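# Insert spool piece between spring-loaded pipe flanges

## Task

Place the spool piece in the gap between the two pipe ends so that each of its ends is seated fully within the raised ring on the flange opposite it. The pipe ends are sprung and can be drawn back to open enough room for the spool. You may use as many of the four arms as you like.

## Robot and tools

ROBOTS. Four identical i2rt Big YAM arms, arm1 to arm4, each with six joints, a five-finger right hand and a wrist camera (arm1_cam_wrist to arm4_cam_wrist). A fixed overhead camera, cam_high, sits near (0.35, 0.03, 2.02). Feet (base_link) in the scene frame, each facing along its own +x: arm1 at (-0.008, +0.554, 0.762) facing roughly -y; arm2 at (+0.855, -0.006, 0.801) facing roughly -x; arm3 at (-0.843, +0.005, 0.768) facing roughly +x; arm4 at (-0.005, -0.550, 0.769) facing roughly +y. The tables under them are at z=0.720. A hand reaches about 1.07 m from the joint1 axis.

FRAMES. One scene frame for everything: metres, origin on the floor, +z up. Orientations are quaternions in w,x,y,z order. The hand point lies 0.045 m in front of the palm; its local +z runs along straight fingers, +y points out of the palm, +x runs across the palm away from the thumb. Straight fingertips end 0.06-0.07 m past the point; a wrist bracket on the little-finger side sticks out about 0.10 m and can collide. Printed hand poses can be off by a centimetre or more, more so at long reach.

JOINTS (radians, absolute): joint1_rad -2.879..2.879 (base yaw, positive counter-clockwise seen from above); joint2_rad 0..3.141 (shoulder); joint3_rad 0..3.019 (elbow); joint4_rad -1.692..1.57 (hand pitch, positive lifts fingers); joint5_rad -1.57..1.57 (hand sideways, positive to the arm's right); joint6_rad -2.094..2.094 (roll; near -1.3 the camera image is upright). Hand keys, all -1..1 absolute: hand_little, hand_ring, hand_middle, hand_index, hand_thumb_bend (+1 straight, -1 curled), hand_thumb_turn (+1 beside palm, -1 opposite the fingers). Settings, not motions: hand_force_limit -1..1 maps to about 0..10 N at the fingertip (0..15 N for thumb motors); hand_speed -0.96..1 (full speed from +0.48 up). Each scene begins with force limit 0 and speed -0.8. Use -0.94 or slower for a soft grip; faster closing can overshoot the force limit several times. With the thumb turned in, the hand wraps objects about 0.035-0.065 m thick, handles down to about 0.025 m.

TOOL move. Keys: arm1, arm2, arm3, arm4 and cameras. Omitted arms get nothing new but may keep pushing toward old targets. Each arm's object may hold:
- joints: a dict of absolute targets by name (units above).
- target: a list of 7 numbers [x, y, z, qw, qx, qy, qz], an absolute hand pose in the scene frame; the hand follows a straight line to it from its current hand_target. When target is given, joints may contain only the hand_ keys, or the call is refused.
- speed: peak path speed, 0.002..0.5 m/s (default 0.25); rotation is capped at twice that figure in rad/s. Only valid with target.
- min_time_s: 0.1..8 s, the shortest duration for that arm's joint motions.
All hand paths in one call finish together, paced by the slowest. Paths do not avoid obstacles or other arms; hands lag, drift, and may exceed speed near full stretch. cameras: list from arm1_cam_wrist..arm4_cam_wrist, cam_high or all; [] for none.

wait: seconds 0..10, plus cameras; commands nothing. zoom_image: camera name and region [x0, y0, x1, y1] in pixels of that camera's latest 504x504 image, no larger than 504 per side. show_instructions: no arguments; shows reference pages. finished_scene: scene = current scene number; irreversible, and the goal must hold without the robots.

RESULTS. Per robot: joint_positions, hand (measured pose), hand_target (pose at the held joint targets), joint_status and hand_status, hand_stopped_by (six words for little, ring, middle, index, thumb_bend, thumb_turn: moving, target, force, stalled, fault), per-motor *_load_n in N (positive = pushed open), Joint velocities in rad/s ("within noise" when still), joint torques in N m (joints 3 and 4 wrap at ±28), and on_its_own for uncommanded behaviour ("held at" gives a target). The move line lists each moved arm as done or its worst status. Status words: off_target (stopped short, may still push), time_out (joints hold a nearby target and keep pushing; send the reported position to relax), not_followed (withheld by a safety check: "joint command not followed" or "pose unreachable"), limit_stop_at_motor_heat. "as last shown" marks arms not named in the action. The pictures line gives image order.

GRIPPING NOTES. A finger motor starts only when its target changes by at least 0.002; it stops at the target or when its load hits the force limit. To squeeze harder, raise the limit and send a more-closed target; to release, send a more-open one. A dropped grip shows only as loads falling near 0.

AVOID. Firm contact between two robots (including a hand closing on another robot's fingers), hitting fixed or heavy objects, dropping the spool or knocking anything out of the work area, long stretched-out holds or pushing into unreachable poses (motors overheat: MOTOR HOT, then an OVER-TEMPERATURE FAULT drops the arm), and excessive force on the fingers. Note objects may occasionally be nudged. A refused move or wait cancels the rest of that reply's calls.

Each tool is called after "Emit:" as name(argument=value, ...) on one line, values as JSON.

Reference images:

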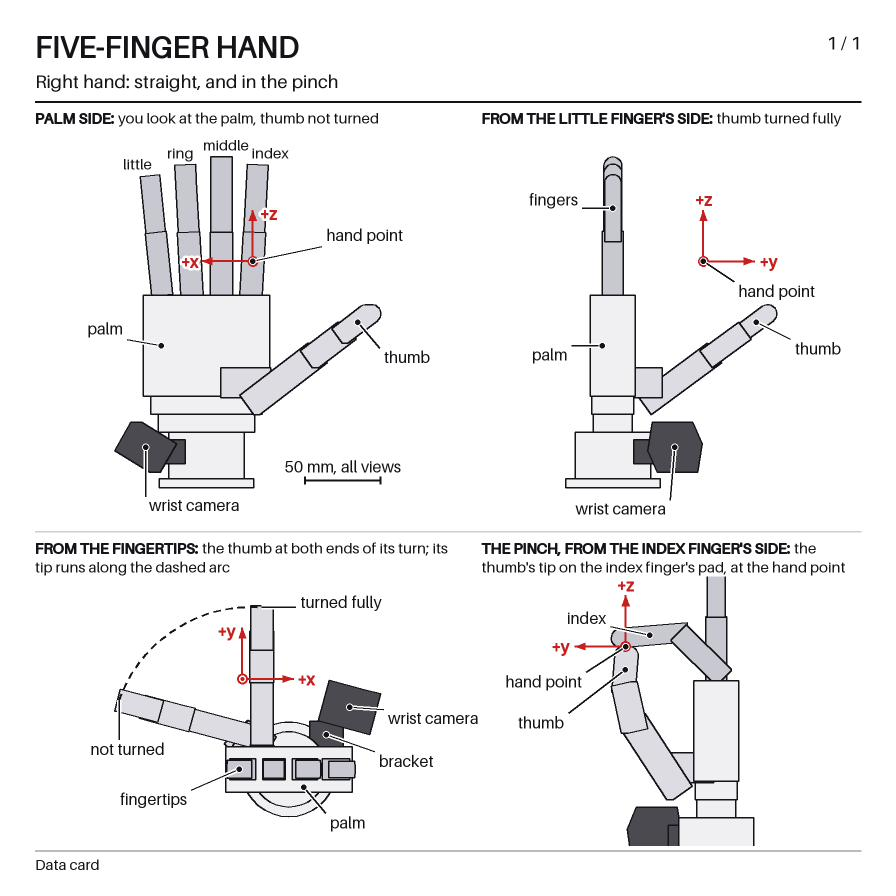

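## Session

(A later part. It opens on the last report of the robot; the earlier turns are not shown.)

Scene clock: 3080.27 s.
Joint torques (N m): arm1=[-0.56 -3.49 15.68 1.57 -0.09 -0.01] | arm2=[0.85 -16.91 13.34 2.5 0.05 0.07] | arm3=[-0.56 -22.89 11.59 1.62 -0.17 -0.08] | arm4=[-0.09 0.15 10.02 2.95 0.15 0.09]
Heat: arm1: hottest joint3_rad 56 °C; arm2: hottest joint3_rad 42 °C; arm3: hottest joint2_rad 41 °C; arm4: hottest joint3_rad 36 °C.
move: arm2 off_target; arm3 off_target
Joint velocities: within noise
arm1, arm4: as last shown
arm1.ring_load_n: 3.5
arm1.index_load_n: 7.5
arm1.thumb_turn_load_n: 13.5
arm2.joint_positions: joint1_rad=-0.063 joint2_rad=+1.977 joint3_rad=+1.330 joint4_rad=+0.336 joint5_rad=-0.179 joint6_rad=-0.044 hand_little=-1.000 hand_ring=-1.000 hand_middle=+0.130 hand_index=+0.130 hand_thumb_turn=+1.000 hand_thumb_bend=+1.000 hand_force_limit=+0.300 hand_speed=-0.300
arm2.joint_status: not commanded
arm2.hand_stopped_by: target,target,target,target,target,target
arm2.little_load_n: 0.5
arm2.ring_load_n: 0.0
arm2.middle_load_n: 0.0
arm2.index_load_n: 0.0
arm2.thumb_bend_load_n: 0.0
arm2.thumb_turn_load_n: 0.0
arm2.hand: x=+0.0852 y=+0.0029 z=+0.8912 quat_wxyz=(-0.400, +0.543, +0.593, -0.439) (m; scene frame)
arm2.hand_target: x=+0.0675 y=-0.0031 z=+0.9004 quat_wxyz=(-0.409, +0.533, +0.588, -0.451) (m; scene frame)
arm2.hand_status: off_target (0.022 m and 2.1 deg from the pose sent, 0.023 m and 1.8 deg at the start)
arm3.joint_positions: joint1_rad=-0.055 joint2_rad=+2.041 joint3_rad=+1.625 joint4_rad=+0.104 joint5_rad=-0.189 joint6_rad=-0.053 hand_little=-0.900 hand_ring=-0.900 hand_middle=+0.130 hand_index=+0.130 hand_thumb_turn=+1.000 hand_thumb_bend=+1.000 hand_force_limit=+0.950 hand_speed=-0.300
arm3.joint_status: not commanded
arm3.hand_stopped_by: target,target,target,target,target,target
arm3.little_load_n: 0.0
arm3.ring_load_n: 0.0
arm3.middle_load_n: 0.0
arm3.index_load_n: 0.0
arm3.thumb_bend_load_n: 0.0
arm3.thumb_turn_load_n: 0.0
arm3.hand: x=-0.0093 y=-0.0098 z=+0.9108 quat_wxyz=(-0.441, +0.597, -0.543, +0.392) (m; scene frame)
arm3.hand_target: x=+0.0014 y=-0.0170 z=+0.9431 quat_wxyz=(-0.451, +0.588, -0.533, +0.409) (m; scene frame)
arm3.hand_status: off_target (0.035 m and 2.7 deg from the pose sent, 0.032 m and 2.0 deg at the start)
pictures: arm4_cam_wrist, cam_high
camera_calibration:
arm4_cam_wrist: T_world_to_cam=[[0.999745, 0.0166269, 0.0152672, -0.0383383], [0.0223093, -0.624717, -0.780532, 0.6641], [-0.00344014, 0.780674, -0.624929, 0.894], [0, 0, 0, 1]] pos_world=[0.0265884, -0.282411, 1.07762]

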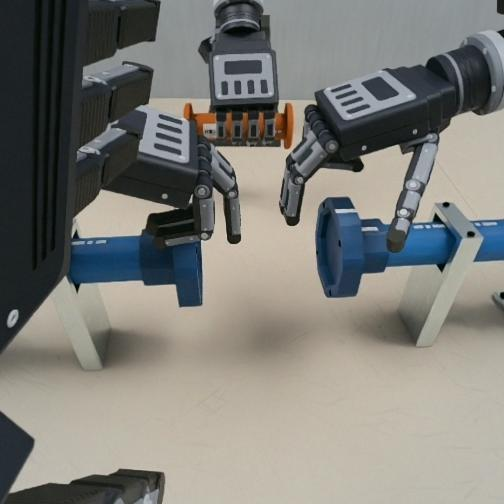

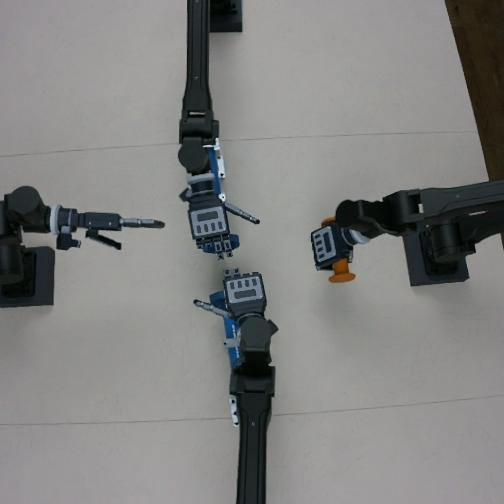

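Emit:
move(arm3={"target": [0.006, -0.017, 0.950, 0.4509, -0.5877, 0.5328, -0.4086], "speed": 0.05}, arm2={"target": [0.066, -0.003, 0.910, 0.4089, -0.5331, -0.5875, 0.4506], "speed": 0.05}, cameras=["arm4_cam_wrist"])

Emit:
zoom_image(camera="arm4_cam_wrist", region=[140, 120, 400, 330])

Scene clock: 3087.70 s.
Joint torques (N m): arm1=[-0.5 -3.43 15.69 1.57 -0.08 -0.01] | arm2=[0.62 -17.96 13.83 1.8 0.03 0.09] | arm3=[-0.56 -22.53 11.96 1.72 -0.15 -0.08] | arm4=[-0.09 0.15 10.03 2.95 0.16 0.08]
Heat: arm1: hottest joint3_rad 56 °C; arm2: hottest joint3_rad 42 °C; arm3: hottest joint2_rad 42 °C; arm4: hottest joint3_rad 36 °C.
move: arm2 off_target; arm3 off_target
Joint velocities: within noise
arm1.joint_positions: joint1_rad=-0.043 joint2_rad=+0.877 joint3_rad=+0.508 joint4_rad=-0.502 joint5_rad=-0.076 joint6_rad=-0.077 hand_little=-0.446 hand_ring=-0.315 hand_middle=-0.272 hand_index=-0.278 hand_thumb_turn=-0.999 hand_thumb_bend=+0.820 hand_force_limit=+0.600 hand_speed=-0.880
arm1.joint_status: not commanded
arm1.hand_stopped_by: force,force,force,force,force,target
arm1.little_load_n: 7.5
arm1.ring_load_n: 3.5
arm1.middle_load_n: 8.0
arm1.index_load_n: 8.0
arm1.thumb_bend_load_n: 21.5
arm1.thumb_turn_load_n: 13.5
arm1.hand: x=+0.0266 y=+0.2418 z=+0.8455 quat_wxyz=(-0.022, +0.040, -0.938, +0.344) (m; scene frame)
arm1.hand_target: x=+0.0252 y=+0.2169 z=+0.8848 quat_wxyz=(-0.019, +0.045, -0.923, +0.383) (m; scene frame)
arm1.hand_status: not commanded
arm2.joint_positions: joint1_rad=-0.063 joint2_rad=+1.977 joint3_rad=+1.330 joint4_rad=+0.336 joint5_rad=-0.179 joint6_rad=-0.044 hand_little=-1.000 hand_ring=-1.000 hand_middle=+0.130 hand_index=+0.130 hand_thumb_turn=+1.000 hand_thumb_bend=+1.000 hand_force_limit=+0.300 hand_speed=-0.300
arm2.joint_status: not commanded
arm2.hand_stopped_by: target,target,target,target,target,target
arm2.little_load_n: 0.0
arm2.ring_load_n: 0.0
arm2.middle_load_n: 0.0
arm2.index_load_n: 0.0
arm2.thumb_bend_load_n: 0.0
arm2.thumb_turn_load_n: 0.0
arm2.hand: x=+0.0852 y=+0.0029 z=+0.8912 quat_wxyz=(-0.400, +0.543, +0.593, -0.439) (m; scene frame)
arm2.hand_target: x=+0.0677 y=-0.0031 z=+0.9105 quat_wxyz=(-0.409, +0.533, +0.588, -0.451) (m; scene frame)
arm2.hand_status: off_target (0.028 m and 2.1 deg from the pose sent, 0.028 m and 2.1 deg at the start)
arm3.joint_positions: joint1_rad=-0.055 joint2_rad=+2.041 joint3_rad=+1.641 joint4_rad=+0.084 joint5_rad=-0.189 joint6_rad=-0.053 hand_little=-0.900 hand_ring=-0.900 hand_middle=+0.130 hand_index=+0.130 hand_thumb_turn=+1.000 hand_thumb_bend=+1.000 hand_force_limit=+0.950 hand_speed=-0.300
arm3.joint_status: not commanded
arm3.hand_stopped_by: target,target,target,target,target,target
arm3.little_load_n: 0.0
arm3.ring_load_n: 0.0
arm3.middle_load_n: 0.0
arm3.index_load_n: 0.0
arm3.thumb_bend_load_n: 0.0
arm3.thumb_turn_load_n: 0.0
arm3.hand: x=-0.0072 y=-0.0100 z=+0.9159 quat_wxyz=(-0.441, +0.598, -0.544, +0.391) (m; scene frame)
arm3.hand_target: x=+0.0042 y=-0.0170 z=+0.9503 quat_wxyz=(-0.451, +0.588, -0.533, +0.409) (m; scene frame)
arm3.hand_status: off_target (0.037 m and 2.9 deg from the pose sent, 0.043 m and 2.7 deg at the start)
arm4: as last shown
pictures: arm4_cam_wrist
camera_calibration:
arm4_cam_wrist: T_world_to_cam=[[0.999745, 0.0166269, 0.0152672, -0.0383383], [0.0223093, -0.624717, -0.780532, 0.6641], [-0.00344014, 0.780674, -0.624929, 0.894], [0, 0, 0, 1]] pos_world=[0.0265884, -0.282411, 1.07762]

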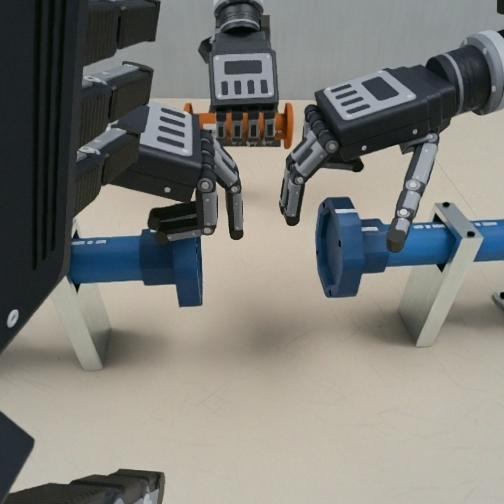

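Scaled by 1.938 from the camera's 504x504 image, which has a finer 720x720 frame.

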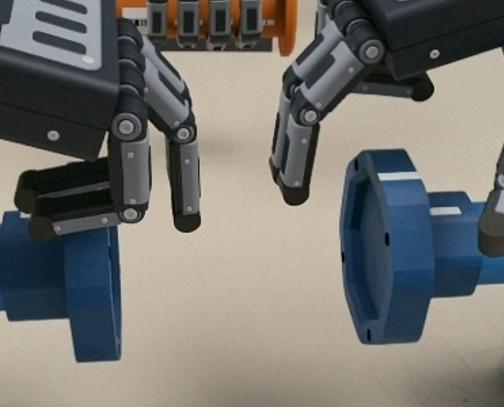

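Emit:
move(arm3={"target": [-0.040, -0.018, 0.952, 0.4509, -0.5877, 0.5328, -0.4086], "speed": 0.05}, arm2={"target": [0.110, 0.003, 0.917, 0.4089, -0.5331, -0.5875, 0.4506], "speed": 0.05}, cameras=["arm4_cam_wrist"])

Emit:
zoom_image(camera="arm4_cam_wrist", region=[140, 120, 400, 330])

Scene clock: 3105.70 s.
Joint torques (N m): arm1=[-0.44 -3.55 15.68 1.57 -0.09 -0.01] | arm2=[-0.79 -18.55 8.1 2.59 -0.1 0.02] | arm3=[-0.97 -21.3 8.32 2.91 -0.17 -0.09] | arm4=[-0.09 0.15 10.02 2.95 0.15 0.08]
Heat: arm1: hottest joint3_rad 57 °C; arm2: hottest joint3_rad 42 °C; arm3: hottest joint2_rad 42 °C; arm4: hottest joint3_rad 36 °C.
move: arm2 done; arm3 off_target
Joint velocities: within noise
arm1, arm4: as last shown
arm1.little_load_n: 8.0
arm2.joint_positions: joint1_rad=-0.064 joint2_rad=+1.901 joint3_rad=+1.260 joint4_rad=+0.354 joint5_rad=-0.190 joint6_rad=-0.044 hand_little=-1.000 hand_ring=-1.000 hand_middle=+0.130 hand_index=+0.130 hand_thumb_turn=+1.000 hand_thumb_bend=+1.000 hand_force_limit=+0.300 hand_speed=-0.300
arm2.joint_status: not commanded
arm2.hand_stopped_by: target,target,target,target,target,target
arm2.little_load_n: 0.0
arm2.ring_load_n: 0.0
arm2.middle_load_n: 0.0
arm2.index_load_n: -0.5
arm2.thumb_bend_load_n: 0.0
arm2.thumb_turn_load_n: 0.0
arm2.hand: x=+0.1061 y=-0.0005 z=+0.9137 quat_wxyz=(-0.405, +0.535, +0.591, -0.448) (m; scene frame)
arm2.hand_target: x=+0.1099 y=+0.0029 z=+0.9170 quat_wxyz=(-0.409, +0.533, +0.588, -0.451) (m; scene frame)
arm2.hand_status: done (0.006 m and 0.7 deg from the pose sent, 0.036 m and 2.1 deg at the start)
arm3.joint_positions: joint1_rad=-0.061 joint2_rad=+1.935 joint3_rad=+1.518 joint4_rad=+0.118 joint5_rad=-0.196 joint6_rad=-0.053 hand_little=-0.900 hand_ring=-0.900 hand_middle=+0.130 hand_index=+0.130 hand_thumb_turn=+1.000 hand_thumb_bend=+1.000 hand_force_limit=+0.950 hand_speed=-0.300
arm3.joint_status: not commanded
arm3.hand_stopped_by: target,target,target,target,target,target
arm3.little_load_n: 0.0
arm3.ring_load_n: 0.0
arm3.middle_load_n: 0.0
arm3.index_load_n: 0.0
arm3.thumb_bend_load_n: 0.0
arm3.thumb_turn_load_n: -0.5
arm3.hand: x=-0.0414 y=-0.0107 z=+0.9364 quat_wxyz=(-0.445, +0.594, -0.540, +0.396) (m; scene frame)
arm3.hand_target: x=-0.0401 y=-0.0180 z=+0.9520 quat_wxyz=(-0.451, +0.588, -0.533, +0.409) (m; scene frame)
arm3.hand_status: off_target (0.017 m and 1.9 deg from the pose sent, 0.049 m and 2.9 deg at the start)
arm4.little_load_n: -0.5
pictures: arm4_cam_wrist
camera_calibration:
arm4_cam_wrist: T_world_to_cam=[[0.999745, 0.0166269, 0.0152672, -0.0383383], [0.0223093, -0.624717, -0.780532, 0.6641], [-0.00344014, 0.780674, -0.624929, 0.894], [0, 0, 0, 1]] pos_world=[0.0265884, -0.282411, 1.07762]

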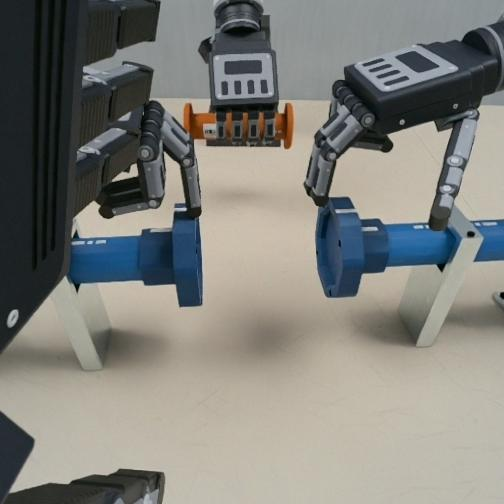

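Scaled by 1.938 from the camera's 504x504 image, which has a finer 720x720 frame.

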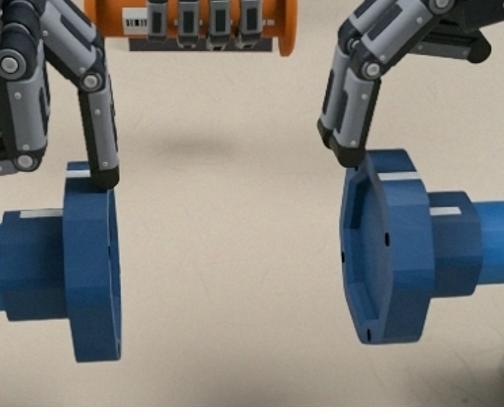

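Emit:
move(arm3={"target": [-0.012, -0.018, 0.934, 0.4509, -0.5877, 0.5328, -0.4086], "speed": 0.05}, arm2={"target": [0.078, 0.003, 0.902, 0.4089, -0.5331, -0.5875, 0.4506], "speed": 0.05}, cameras=["arm4_cam_wrist"])

Emit:
zoom_image(camera="arm4_cam_wrist", region=[140, 120, 400, 330])

Scene clock: 3117.63 s.
Joint torques (N m): arm1=[-0.56 -3.49 15.69 1.54 -0.09 -0.01] | arm2=[-0.38 -16.56 13.97 2.32 0.05 0.03] | arm3=[-0.67 -19.84 11.81 2.56 -0.04 -0.09] | arm4=[-0.09 0.15 10.03 2.93 0.16 0.08]
Heat: arm1: hottest joint3_rad 57 °C; arm2: hottest joint3_rad 41 °C; arm3: hottest joint2_rad 40 °C; arm4: hottest joint3_rad 36 °C.
move: arm2 off_target; arm3 off_target
Joint velocities: within noise
arm1, arm4: as last shown
arm1.thumb_turn_load_n: 14.0
arm2.joint_positions: joint1_rad=-0.064 joint2_rad=+1.951 joint3_rad=+1.280 joint4_rad=+0.355 joint5_rad=-0.190 joint6_rad=-0.044 hand_little=-1.000 hand_ring=-1.000 hand_middle=+0.130 hand_index=+0.130 hand_thumb_turn=+1.000 hand_thumb_bend=+1.000 hand_force_limit=+0.300 hand_speed=-0.300
arm2.joint_status: not commanded
arm2.hand_stopped_by: target,target,target,target,target,target
arm2.little_load_n: 0.0
arm2.ring_load_n: 0.0
arm2.middle_load_n: 0.0
arm2.index_load_n: 0.0
arm2.thumb_bend_load_n: 0.0
arm2.thumb_turn_load_n: 0.0
arm2.hand: x=+0.1005 y=+0.0003 z=+0.8876 quat_wxyz=(-0.395, +0.542, +0.596, -0.441) (m; scene frame)
arm2.hand_target: x=+0.0799 y=+0.0029 z=+0.9025 quat_wxyz=(-0.409, +0.533, +0.588, -0.451) (m; scene frame)
arm2.hand_status: off_target (0.027 m and 2.4 deg from the pose sent, 0.031 m and 0.7 deg at the start)
arm3.joint_positions: joint1_rad=-0.061 joint2_rad=+1.991 joint3_rad=+1.551 joint4_rad=+0.126 joint5_rad=-0.196 joint6_rad=-0.053 hand_little=-0.900 hand_ring=-0.900 hand_middle=+0.130 hand_index=+0.130 hand_thumb_turn=+1.000 hand_thumb_bend=+1.000 hand_force_limit=+0.950 hand_speed=-0.300
arm3.joint_status: not commanded
arm3.hand_stopped_by: target,target,target,target,target,target
arm3.little_load_n: 0.0
arm3.ring_load_n: 0.0
arm3.middle_load_n: 0.5
arm3.index_load_n: 0.0
arm3.thumb_bend_load_n: 0.0
arm3.thumb_turn_load_n: -0.5
arm3.hand: x=-0.0293 y=-0.0119 z=+0.9127 quat_wxyz=(-0.441, +0.597, -0.544, +0.391) (m; scene frame)
arm3.hand_target: x=-0.0138 y=-0.0180 z=+0.9342 quat_wxyz=(-0.451, +0.588, -0.533, +0.409) (m; scene frame)
arm3.hand_status: off_target (0.028 m and 2.9 deg from the pose sent, 0.030 m and 1.9 deg at the start)
arm4.little_load_n: 0.0
pictures: arm4_cam_wrist
camera_calibration:
arm4_cam_wrist: T_world_to_cam=[[0.999745, 0.0166269, 0.0152672, -0.0383383], [0.0223093, -0.624717, -0.780532, 0.6641], [-0.00344014, 0.780674, -0.624929, 0.894], [0, 0, 0, 1]] pos_world=[0.0265884, -0.282411, 1.07762]

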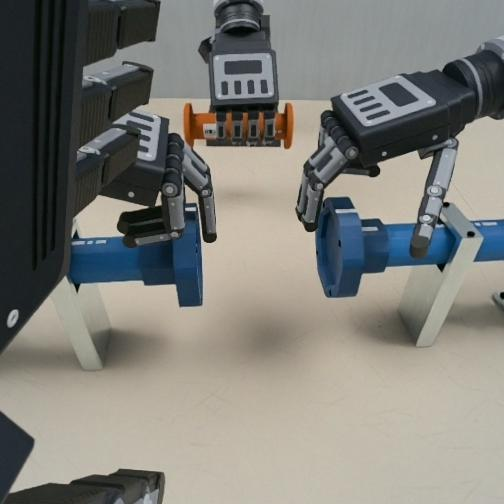

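Scaled by 1.938 from the camera's 504x504 image, which has a finer 720x720 frame.

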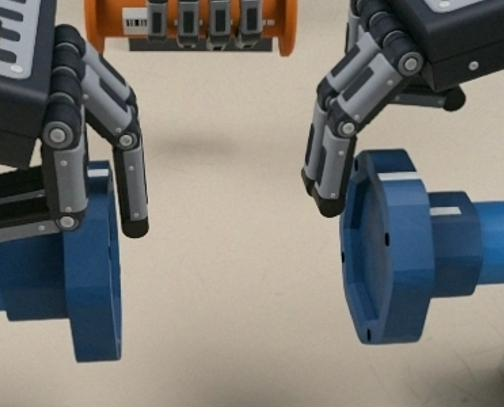

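Emit:
move(arm3={"target": [-0.070, -0.018, 0.942, 0.4509, -0.5877, 0.5328, -0.4086], "speed": 0.05}, arm2={"target": [0.130, 0.006, 0.905, 0.4089, -0.5331, -0.5875, 0.4506], "speed": 0.05}, cameras=["arm4_cam_wrist"])

Emit:
zoom_image(camera="arm4_cam_wrist", region=[140, 120, 400, 330])

Scene clock: 3131.77 s.
Joint torques (N m): arm1=[-0.62 -3.55 15.69 1.57 -0.09 -0.01] | arm2=[-1.44 -19.14 6.74 2.24 -0.18 0] | arm3=[-0.91 -26.4 4.55 0.79 -0.77 -0.11] | arm4=[-0.09 0.09 10.04 2.95 0.16 0.09]
Heat: arm1: hottest joint3_rad 57 °C; arm2: hottest joint3_rad 41 °C; arm3: hottest joint2_rad 39 °C; arm4: hottest joint3_rad 36 °C.
move: arm2 off_target; arm3 off_target
Joint velocities: within noise
arm1, arm4: as last shown
arm2.joint_positions: joint1_rad=-0.066 joint2_rad=+1.891 joint3_rad=+1.200 joint4_rad=+0.417 joint5_rad=-0.196 joint6_rad=-0.044 hand_little=-1.000 hand_ring=-1.000 hand_middle=+0.131 hand_index=+0.130 hand_thumb_turn=+1.000 hand_thumb_bend=+1.000 hand_force_limit=+0.300 hand_speed=-0.300
arm2.joint_status: not commanded
arm2.hand_stopped_by: target,target,target,target,target,target
arm2.little_load_n: 0.0
arm2.ring_load_n: 0.0
arm2.middle_load_n: 5.5
arm2.index_load_n: 0.5
arm2.thumb_bend_load_n: -0.5
arm2.thumb_turn_load_n: 0.0
arm2.hand: x=+0.1198 y=-0.0014 z=+0.9036 quat_wxyz=(-0.408, +0.531, +0.589, -0.453) (m; scene frame)
arm2.hand_target: x=+0.1296 y=+0.0057 z=+0.9049 quat_wxyz=(-0.409, +0.533, +0.588, -0.451) (m; scene frame)
arm2.hand_status: off_target (0.013 m and 0.5 deg from the pose sent, 0.035 m and 2.4 deg at the start)
arm3.joint_positions: joint1_rad=-0.061 joint2_rad=+1.944 joint3_rad=+1.449 joint4_rad=+0.227 joint5_rad=-0.184 joint6_rad=-0.053 hand_little=-0.900 hand_ring=-0.900 hand_middle=+0.131 hand_index=+0.131 hand_thumb_turn=+1.000 hand_thumb_bend=+1.000 hand_force_limit=+0.950 hand_speed=-0.300
arm3.joint_status: not commanded
arm3.hand_stopped_by: target,target,target,target,target,target
arm3.little_load_n: 0.0
arm3.ring_load_n: 0.0
arm3.middle_load_n: 9.5
arm3.index_load_n: 15.5
arm3.thumb_bend_load_n: 0.0
arm3.thumb_turn_load_n: -0.5
arm3.hand: x=-0.0472 y=-0.0124 z=+0.9148 quat_wxyz=(-0.449, +0.587, -0.535, +0.409) (m; scene frame)
arm3.hand_target: x=-0.0676 y=-0.0176 z=+0.9401 quat_wxyz=(-0.451, +0.588, -0.533, +0.409) (m; scene frame)
arm3.hand_status: off_target (0.036 m and 0.4 deg from the pose sent, 0.050 m and 2.9 deg at the start)
pictures: arm4_cam_wrist
camera_calibration:
arm4_cam_wrist: T_world_to_cam=[[0.999745, 0.0166269, 0.0152672, -0.0383383], [0.0223093, -0.624717, -0.780532, 0.6641], [-0.00344014, 0.780674, -0.624929, 0.894], [0, 0, 0, 1]] pos_world=[0.0265884, -0.282411, 1.07762]

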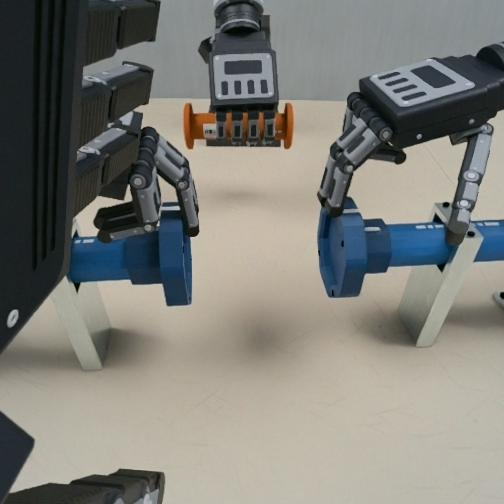

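Scaled by 1.938 from the camera's 504x504 image, which has a finer 720x720 frame.

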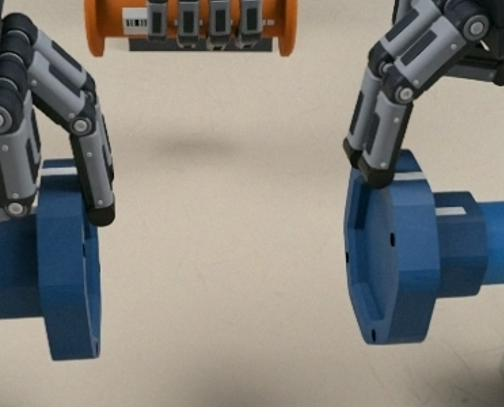

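Emit:
move(arm3={"target": [-0.073, -0.018, 0.956, 0.4509, -0.5877, 0.5328, -0.4086], "speed": 0.05}, arm2={"target": [0.128, 0.006, 0.891, 0.4089, -0.5331, -0.5875, 0.4506], "speed": 0.05}, cameras=["arm4_cam_wrist"])

Emit:
zoom_image(camera="arm4_cam_wrist", region=[140, 120, 400, 330])

Scene clock: 3155.30 s.
Joint torques (N m): arm1=[-0.56 -3.49 15.69 1.55 -0.09 -0.01] | arm2=[-1.14 -17.14 7.13 2.3 -0.13 -0.01] | arm3=[-1.32 -27.69 5.26 -0.18 -0.83 -0.11] | arm4=[-0.09 0.15 10.03 2.93 0.16 0.09]
Heat: arm1: hottest joint3_rad 57 °C; arm2: hottest joint3_rad 38 °C; arm3: hottest joint2_rad 40 °C; arm4: hottest joint3_rad 36 °C.
move: arm2 off_target; arm3 off_target
Joint velocities: within noise
arm1, arm4: as last shown
arm1.ring_load_n: 4.0
arm1.middle_load_n: 7.5
arm1.thumb_turn_load_n: 13.5
arm2.joint_positions: joint1_rad=-0.066 joint2_rad=+1.891 joint3_rad=+1.192 joint4_rad=+0.445 joint5_rad=-0.197 joint6_rad=-0.044 hand_little=-1.000 hand_ring=-1.000 hand_middle=+0.130 hand_index=+0.130 hand_thumb_turn=+1.000 hand_thumb_bend=+1.000 hand_force_limit=+0.300 hand_speed=-0.300
arm2.joint_status: not commanded
arm2.hand_stopped_by: target,target,target,target,target,target
arm2.little_load_n: 0.0
arm2.ring_load_n: 0.0
arm2.middle_load_n: 2.0
arm2.index_load_n: 0.0
arm2.thumb_bend_load_n: 0.0
arm2.thumb_turn_load_n: 0.0
arm2.hand: x=+0.1194 y=-0.0014 z=+0.9058 quat_wxyz=(-0.414, +0.525, +0.586, -0.458) (m; scene frame)
arm2.hand_target: x=+0.1279 y=+0.0059 z=+0.8912 quat_wxyz=(-0.409, +0.533, +0.588, -0.451) (m; scene frame)
arm2.hand_status: off_target (0.019 m and 1.3 deg from the pose sent, 0.017 m and 0.4 deg at the start)
arm3.joint_positions: joint1_rad=-0.061 joint2_rad=+1.940 joint3_rad=+1.449 joint4_rad=+0.216 joint5_rad=-0.183 joint6_rad=-0.053 hand_little=-0.900 hand_ring=-0.900 hand_middle=+0.131 hand_index=+0.131 hand_thumb_turn=+1.000 hand_thumb_bend=+1.000 hand_force_limit=+0.950 hand_speed=-0.300
arm3.joint_status: not commanded
arm3.hand_stopped_by: target,target,target,target,target,target
arm3.little_load_n: 0.0
arm3.ring_load_n: 0.0
arm3.middle_load_n: 10.5
arm3.index_load_n: 16.5
arm3.thumb_bend_load_n: 0.0
arm3.thumb_turn_load_n: -0.5
arm3.hand: x=-0.0486 y=-0.0125 z=+0.9152 quat_wxyz=(-0.447, +0.588, -0.537, +0.407) (m; scene frame)
arm3.hand_target: x=-0.0697 y=-0.0175 z=+0.9532 quat_wxyz=(-0.451, +0.588, -0.533, +0.409) (m; scene frame)
arm3.hand_status: off_target (0.048 m and 0.7 deg from the pose sent, 0.049 m and 0.4 deg at the start)
arm4.index_load_n: -0.5
pictures: arm4_cam_wrist
camera_calibration:
arm4_cam_wrist: T_world_to_cam=[[0.999745, 0.0166269, 0.0152672, -0.0383383], [0.0223093, -0.624717, -0.780532, 0.6641], [-0.00344014, 0.780674, -0.624929, 0.894], [0, 0, 0, 1]] pos_world=[0.0265884, -0.282411, 1.07762]

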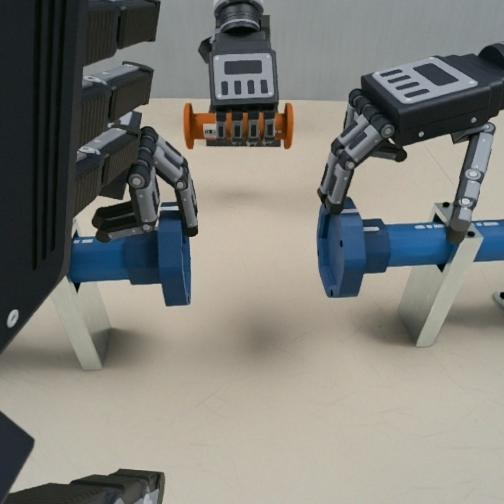

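Scaled by 1.938 from the camera's 504x504 image, which has a finer 720x720 frame.

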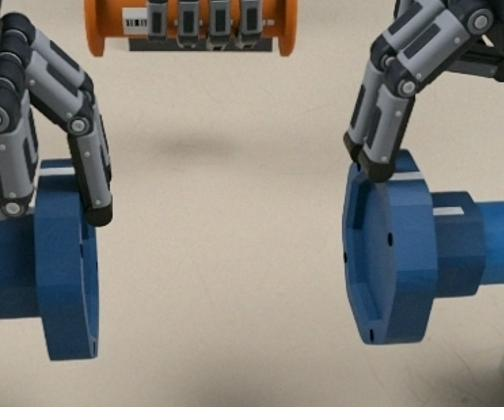

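Emit:
move(arm3={"target": [-0.085, -0.018, 0.962, 0.4509, -0.5877, 0.5328, -0.4086], "speed": 0.05}, arm2={"target": [0.078, 0.004, 0.898, 0.4089, -0.5331, -0.5875, 0.4506], "speed": 0.05})

Emit:
move(arm2={"target": [0.130, 0.007, 0.8985, 0.4089, -0.5331, -0.5875, 0.4506], "speed": 0.05}, cameras=["arm4_cam_wrist"])

Emit:
zoom_image(camera="arm4_cam_wrist", region=[140, 120, 400, 330])

Scene clock: 3167.90 s.
Joint torques (N m): arm1=[-0.56 -3.49 15.71 1.55 -0.09 -0.01] | arm2=[-0.09 -15.91 14 1.68 0.05 0.03] | arm3=[-1.49 -29.63 3.97 -0.16 -1.04 -0.12] | arm4=[-0.09 0.21 10.03 2.95 0.15 0.08]
Heat: arm1: hottest joint3_rad 57 °C; arm2: hottest joint3_rad 38 °C; arm3: hottest joint2_rad 40 °C; arm4: hottest joint3_rad 36 °C.
move: arm2 off_target; arm3 off_target
Joint velocities: within noise
arm1: as last shown
arm1.little_load_n: 7.5
arm1.ring_load_n: 3.5
arm1.thumb_turn_load_n: 14.0
arm2.joint_positions: joint1_rad=-0.066 joint2_rad=+1.953 joint3_rad=+1.279 joint4_rad=+0.384 joint5_rad=-0.191 joint6_rad=-0.044 hand_little=-1.000 hand_ring=-1.000 hand_middle=+0.130 hand_index=+0.130 hand_thumb_turn=+1.000 hand_thumb_bend=+1.000 hand_force_limit=+0.300 hand_speed=-0.300
arm2.joint_status: not commanded
arm2.hand_stopped_by: target,target,target,target,target,target
arm2.little_load_n: 0.0
arm2.ring_load_n: 0.0
arm2.middle_load_n: 0.0
arm2.index_load_n: 0.0
arm2.thumb_bend_load_n: 0.0
arm2.thumb_turn_load_n: 0.0
arm2.hand: x=+0.0970 y=+0.0021 z=+0.8927 quat_wxyz=(-0.404, +0.536, +0.591, -0.447) (m; scene frame)
arm2.hand_target: x=+0.0793 y=+0.0041 z=+0.8984 quat_wxyz=(-0.409, +0.533, +0.587, -0.451) (m; scene frame)
arm2.hand_status: off_target (0.020 m and 0.9 deg from the pose sent, 0.042 m and 1.3 deg at the start)
arm3.joint_positions: joint1_rad=-0.061 joint2_rad=+1.932 joint3_rad=+1.436 joint4_rad=+0.216 joint5_rad=-0.179 joint6_rad=-0.053 hand_little=-0.900 hand_ring=-0.900 hand_middle=+0.132 hand_index=+0.132 hand_thumb_turn=+1.000 hand_thumb_bend=+1.000 hand_force_limit=+0.950 hand_speed=-0.300
arm3.joint_status: not commanded
arm3.hand_stopped_by: target,target,target,target,target,target
arm3.little_load_n: 0.0
arm3.ring_load_n: 0.0
arm3.middle_load_n: 14.0
arm3.index_load_n: 19.5
arm3.thumb_bend_load_n: 0.0
arm3.thumb_turn_load_n: -0.5
arm3.hand: x=-0.0524 y=-0.0128 z=+0.9146 quat_wxyz=(-0.445, +0.588, -0.539, +0.407) (m; scene frame)
arm3.hand_target: x=-0.0797 y=-0.0173 z=+0.9579 quat_wxyz=(-0.451, +0.588, -0.533, +0.409) (m; scene frame)
arm3.hand_status: off_target (0.058 m and 1.0 deg from the pose sent, 0.059 m and 0.7 deg at the start)
arm4.joint_positions: joint1_rad=+0.151 joint2_rad=+0.534 joint3_rad=+0.387 joint4_rad=-0.031 joint5_rad=+0.242 joint6_rad=-1.269 hand_little=+1.000 hand_ring=+1.000 hand_middle=+1.000 hand_index=+1.000 hand_thumb_turn=+1.000 hand_thumb_bend=+1.000 hand_force_limit=+0.000 hand_speed=-0.800
arm4.joint_status: not commanded
arm4.hand_stopped_by: target,target,target,target,target,target
arm4.little_load_n: 0.0
arm4.ring_load_n: 0.0
arm4.middle_load_n: 0.0
arm4.index_load_n: 0.0
arm4.thumb_bend_load_n: 0.0
arm4.thumb_turn_load_n: 0.0
arm4.hand: x=+0.0291 y=-0.1950 z=+1.0074 quat_wxyz=(-0.497, +0.621, +0.441, +0.415) (m; scene frame)
arm4.hand_target: x=+0.0330 y=-0.1923 z=+1.0110 quat_wxyz=(-0.501, +0.625, +0.429, +0.418) (m; scene frame)
arm4.hand_status: not commanded
pictures: none

Scene clock: 3169.50 s.
Joint torques (N m): arm1=[-0.62 -3.49 15.68 1.57 -0.09 -0.01] | arm2=[-1.49 -19.25 6.37 2.09 -0.21 -0.01] | arm3=[-1.2 -29.27 3.93 -0.02 -1.01 -0.13] | arm4=[-0.15 0.15 10.02 2.93 0.15 0.09]
Heat: arm1: hottest joint3_rad 57 °C; arm2: hottest joint3_rad 38 °C; arm3: hottest joint2_rad 40 °C; arm4: hottest joint3_rad 36 °C.
move: arm2 off_target
Joint velocities: within noise
arm1, arm3, arm4: as last shown
arm1.little_load_n: 8.0
arm1.ring_load_n: 4.0
arm1.middle_load_n: 8.0
arm2.joint_positions: joint1_rad=-0.066 joint2_rad=+1.905 joint3_rad=+1.199 joint4_rad=+0.433 joint5_rad=-0.197 joint6_rad=-0.044 hand_little=-1.000 hand_ring=-1.000 hand_middle=+0.130 hand_index=+0.131 hand_thumb_turn=+1.000 hand_thumb_bend=+1.000 hand_force_limit=+0.300 hand_speed=-0.300
arm2.joint_status: not commanded
arm2.hand_stopped_by: target,target,target,target,target,target
arm2.little_load_n: 0.0
arm2.ring_load_n: 0.0
arm2.middle_load_n: 0.0
arm2.index_load_n: 8.5
arm2.thumb_bend_load_n: 0.0
arm2.thumb_turn_load_n: -0.5
arm2.hand: x=+0.1188 y=-0.0009 z=+0.8960 quat_wxyz=(-0.408, +0.531, +0.589, -0.453) (m; scene frame)
arm2.hand_target: x=+0.1295 y=+0.0068 z=+0.8984 quat_wxyz=(-0.409, +0.533, +0.588, -0.451) (m; scene frame)
arm2.hand_status: off_target (0.014 m and 0.5 deg from the pose sent, 0.034 m and 0.9 deg at the start)
arm3.middle_load_n: 13.5
arm3.thumb_turn_load_n: 0.0
pictures: arm4_cam_wrist
camera_calibration:
arm4_cam_wrist: T_world_to_cam=[[0.999745, 0.0166269, 0.0152672, -0.0383383], [0.0223093, -0.624717, -0.780532, 0.6641], [-0.00344014, 0.780674, -0.624929, 0.894], [0, 0, 0, 1]] pos_world=[0.0265884, -0.282411, 1.07762]

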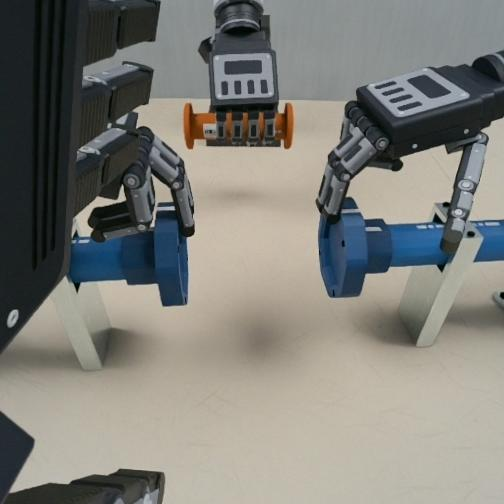

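Scaled by 1.938 from the camera's 504x504 image, which has a finer 720x720 frame.

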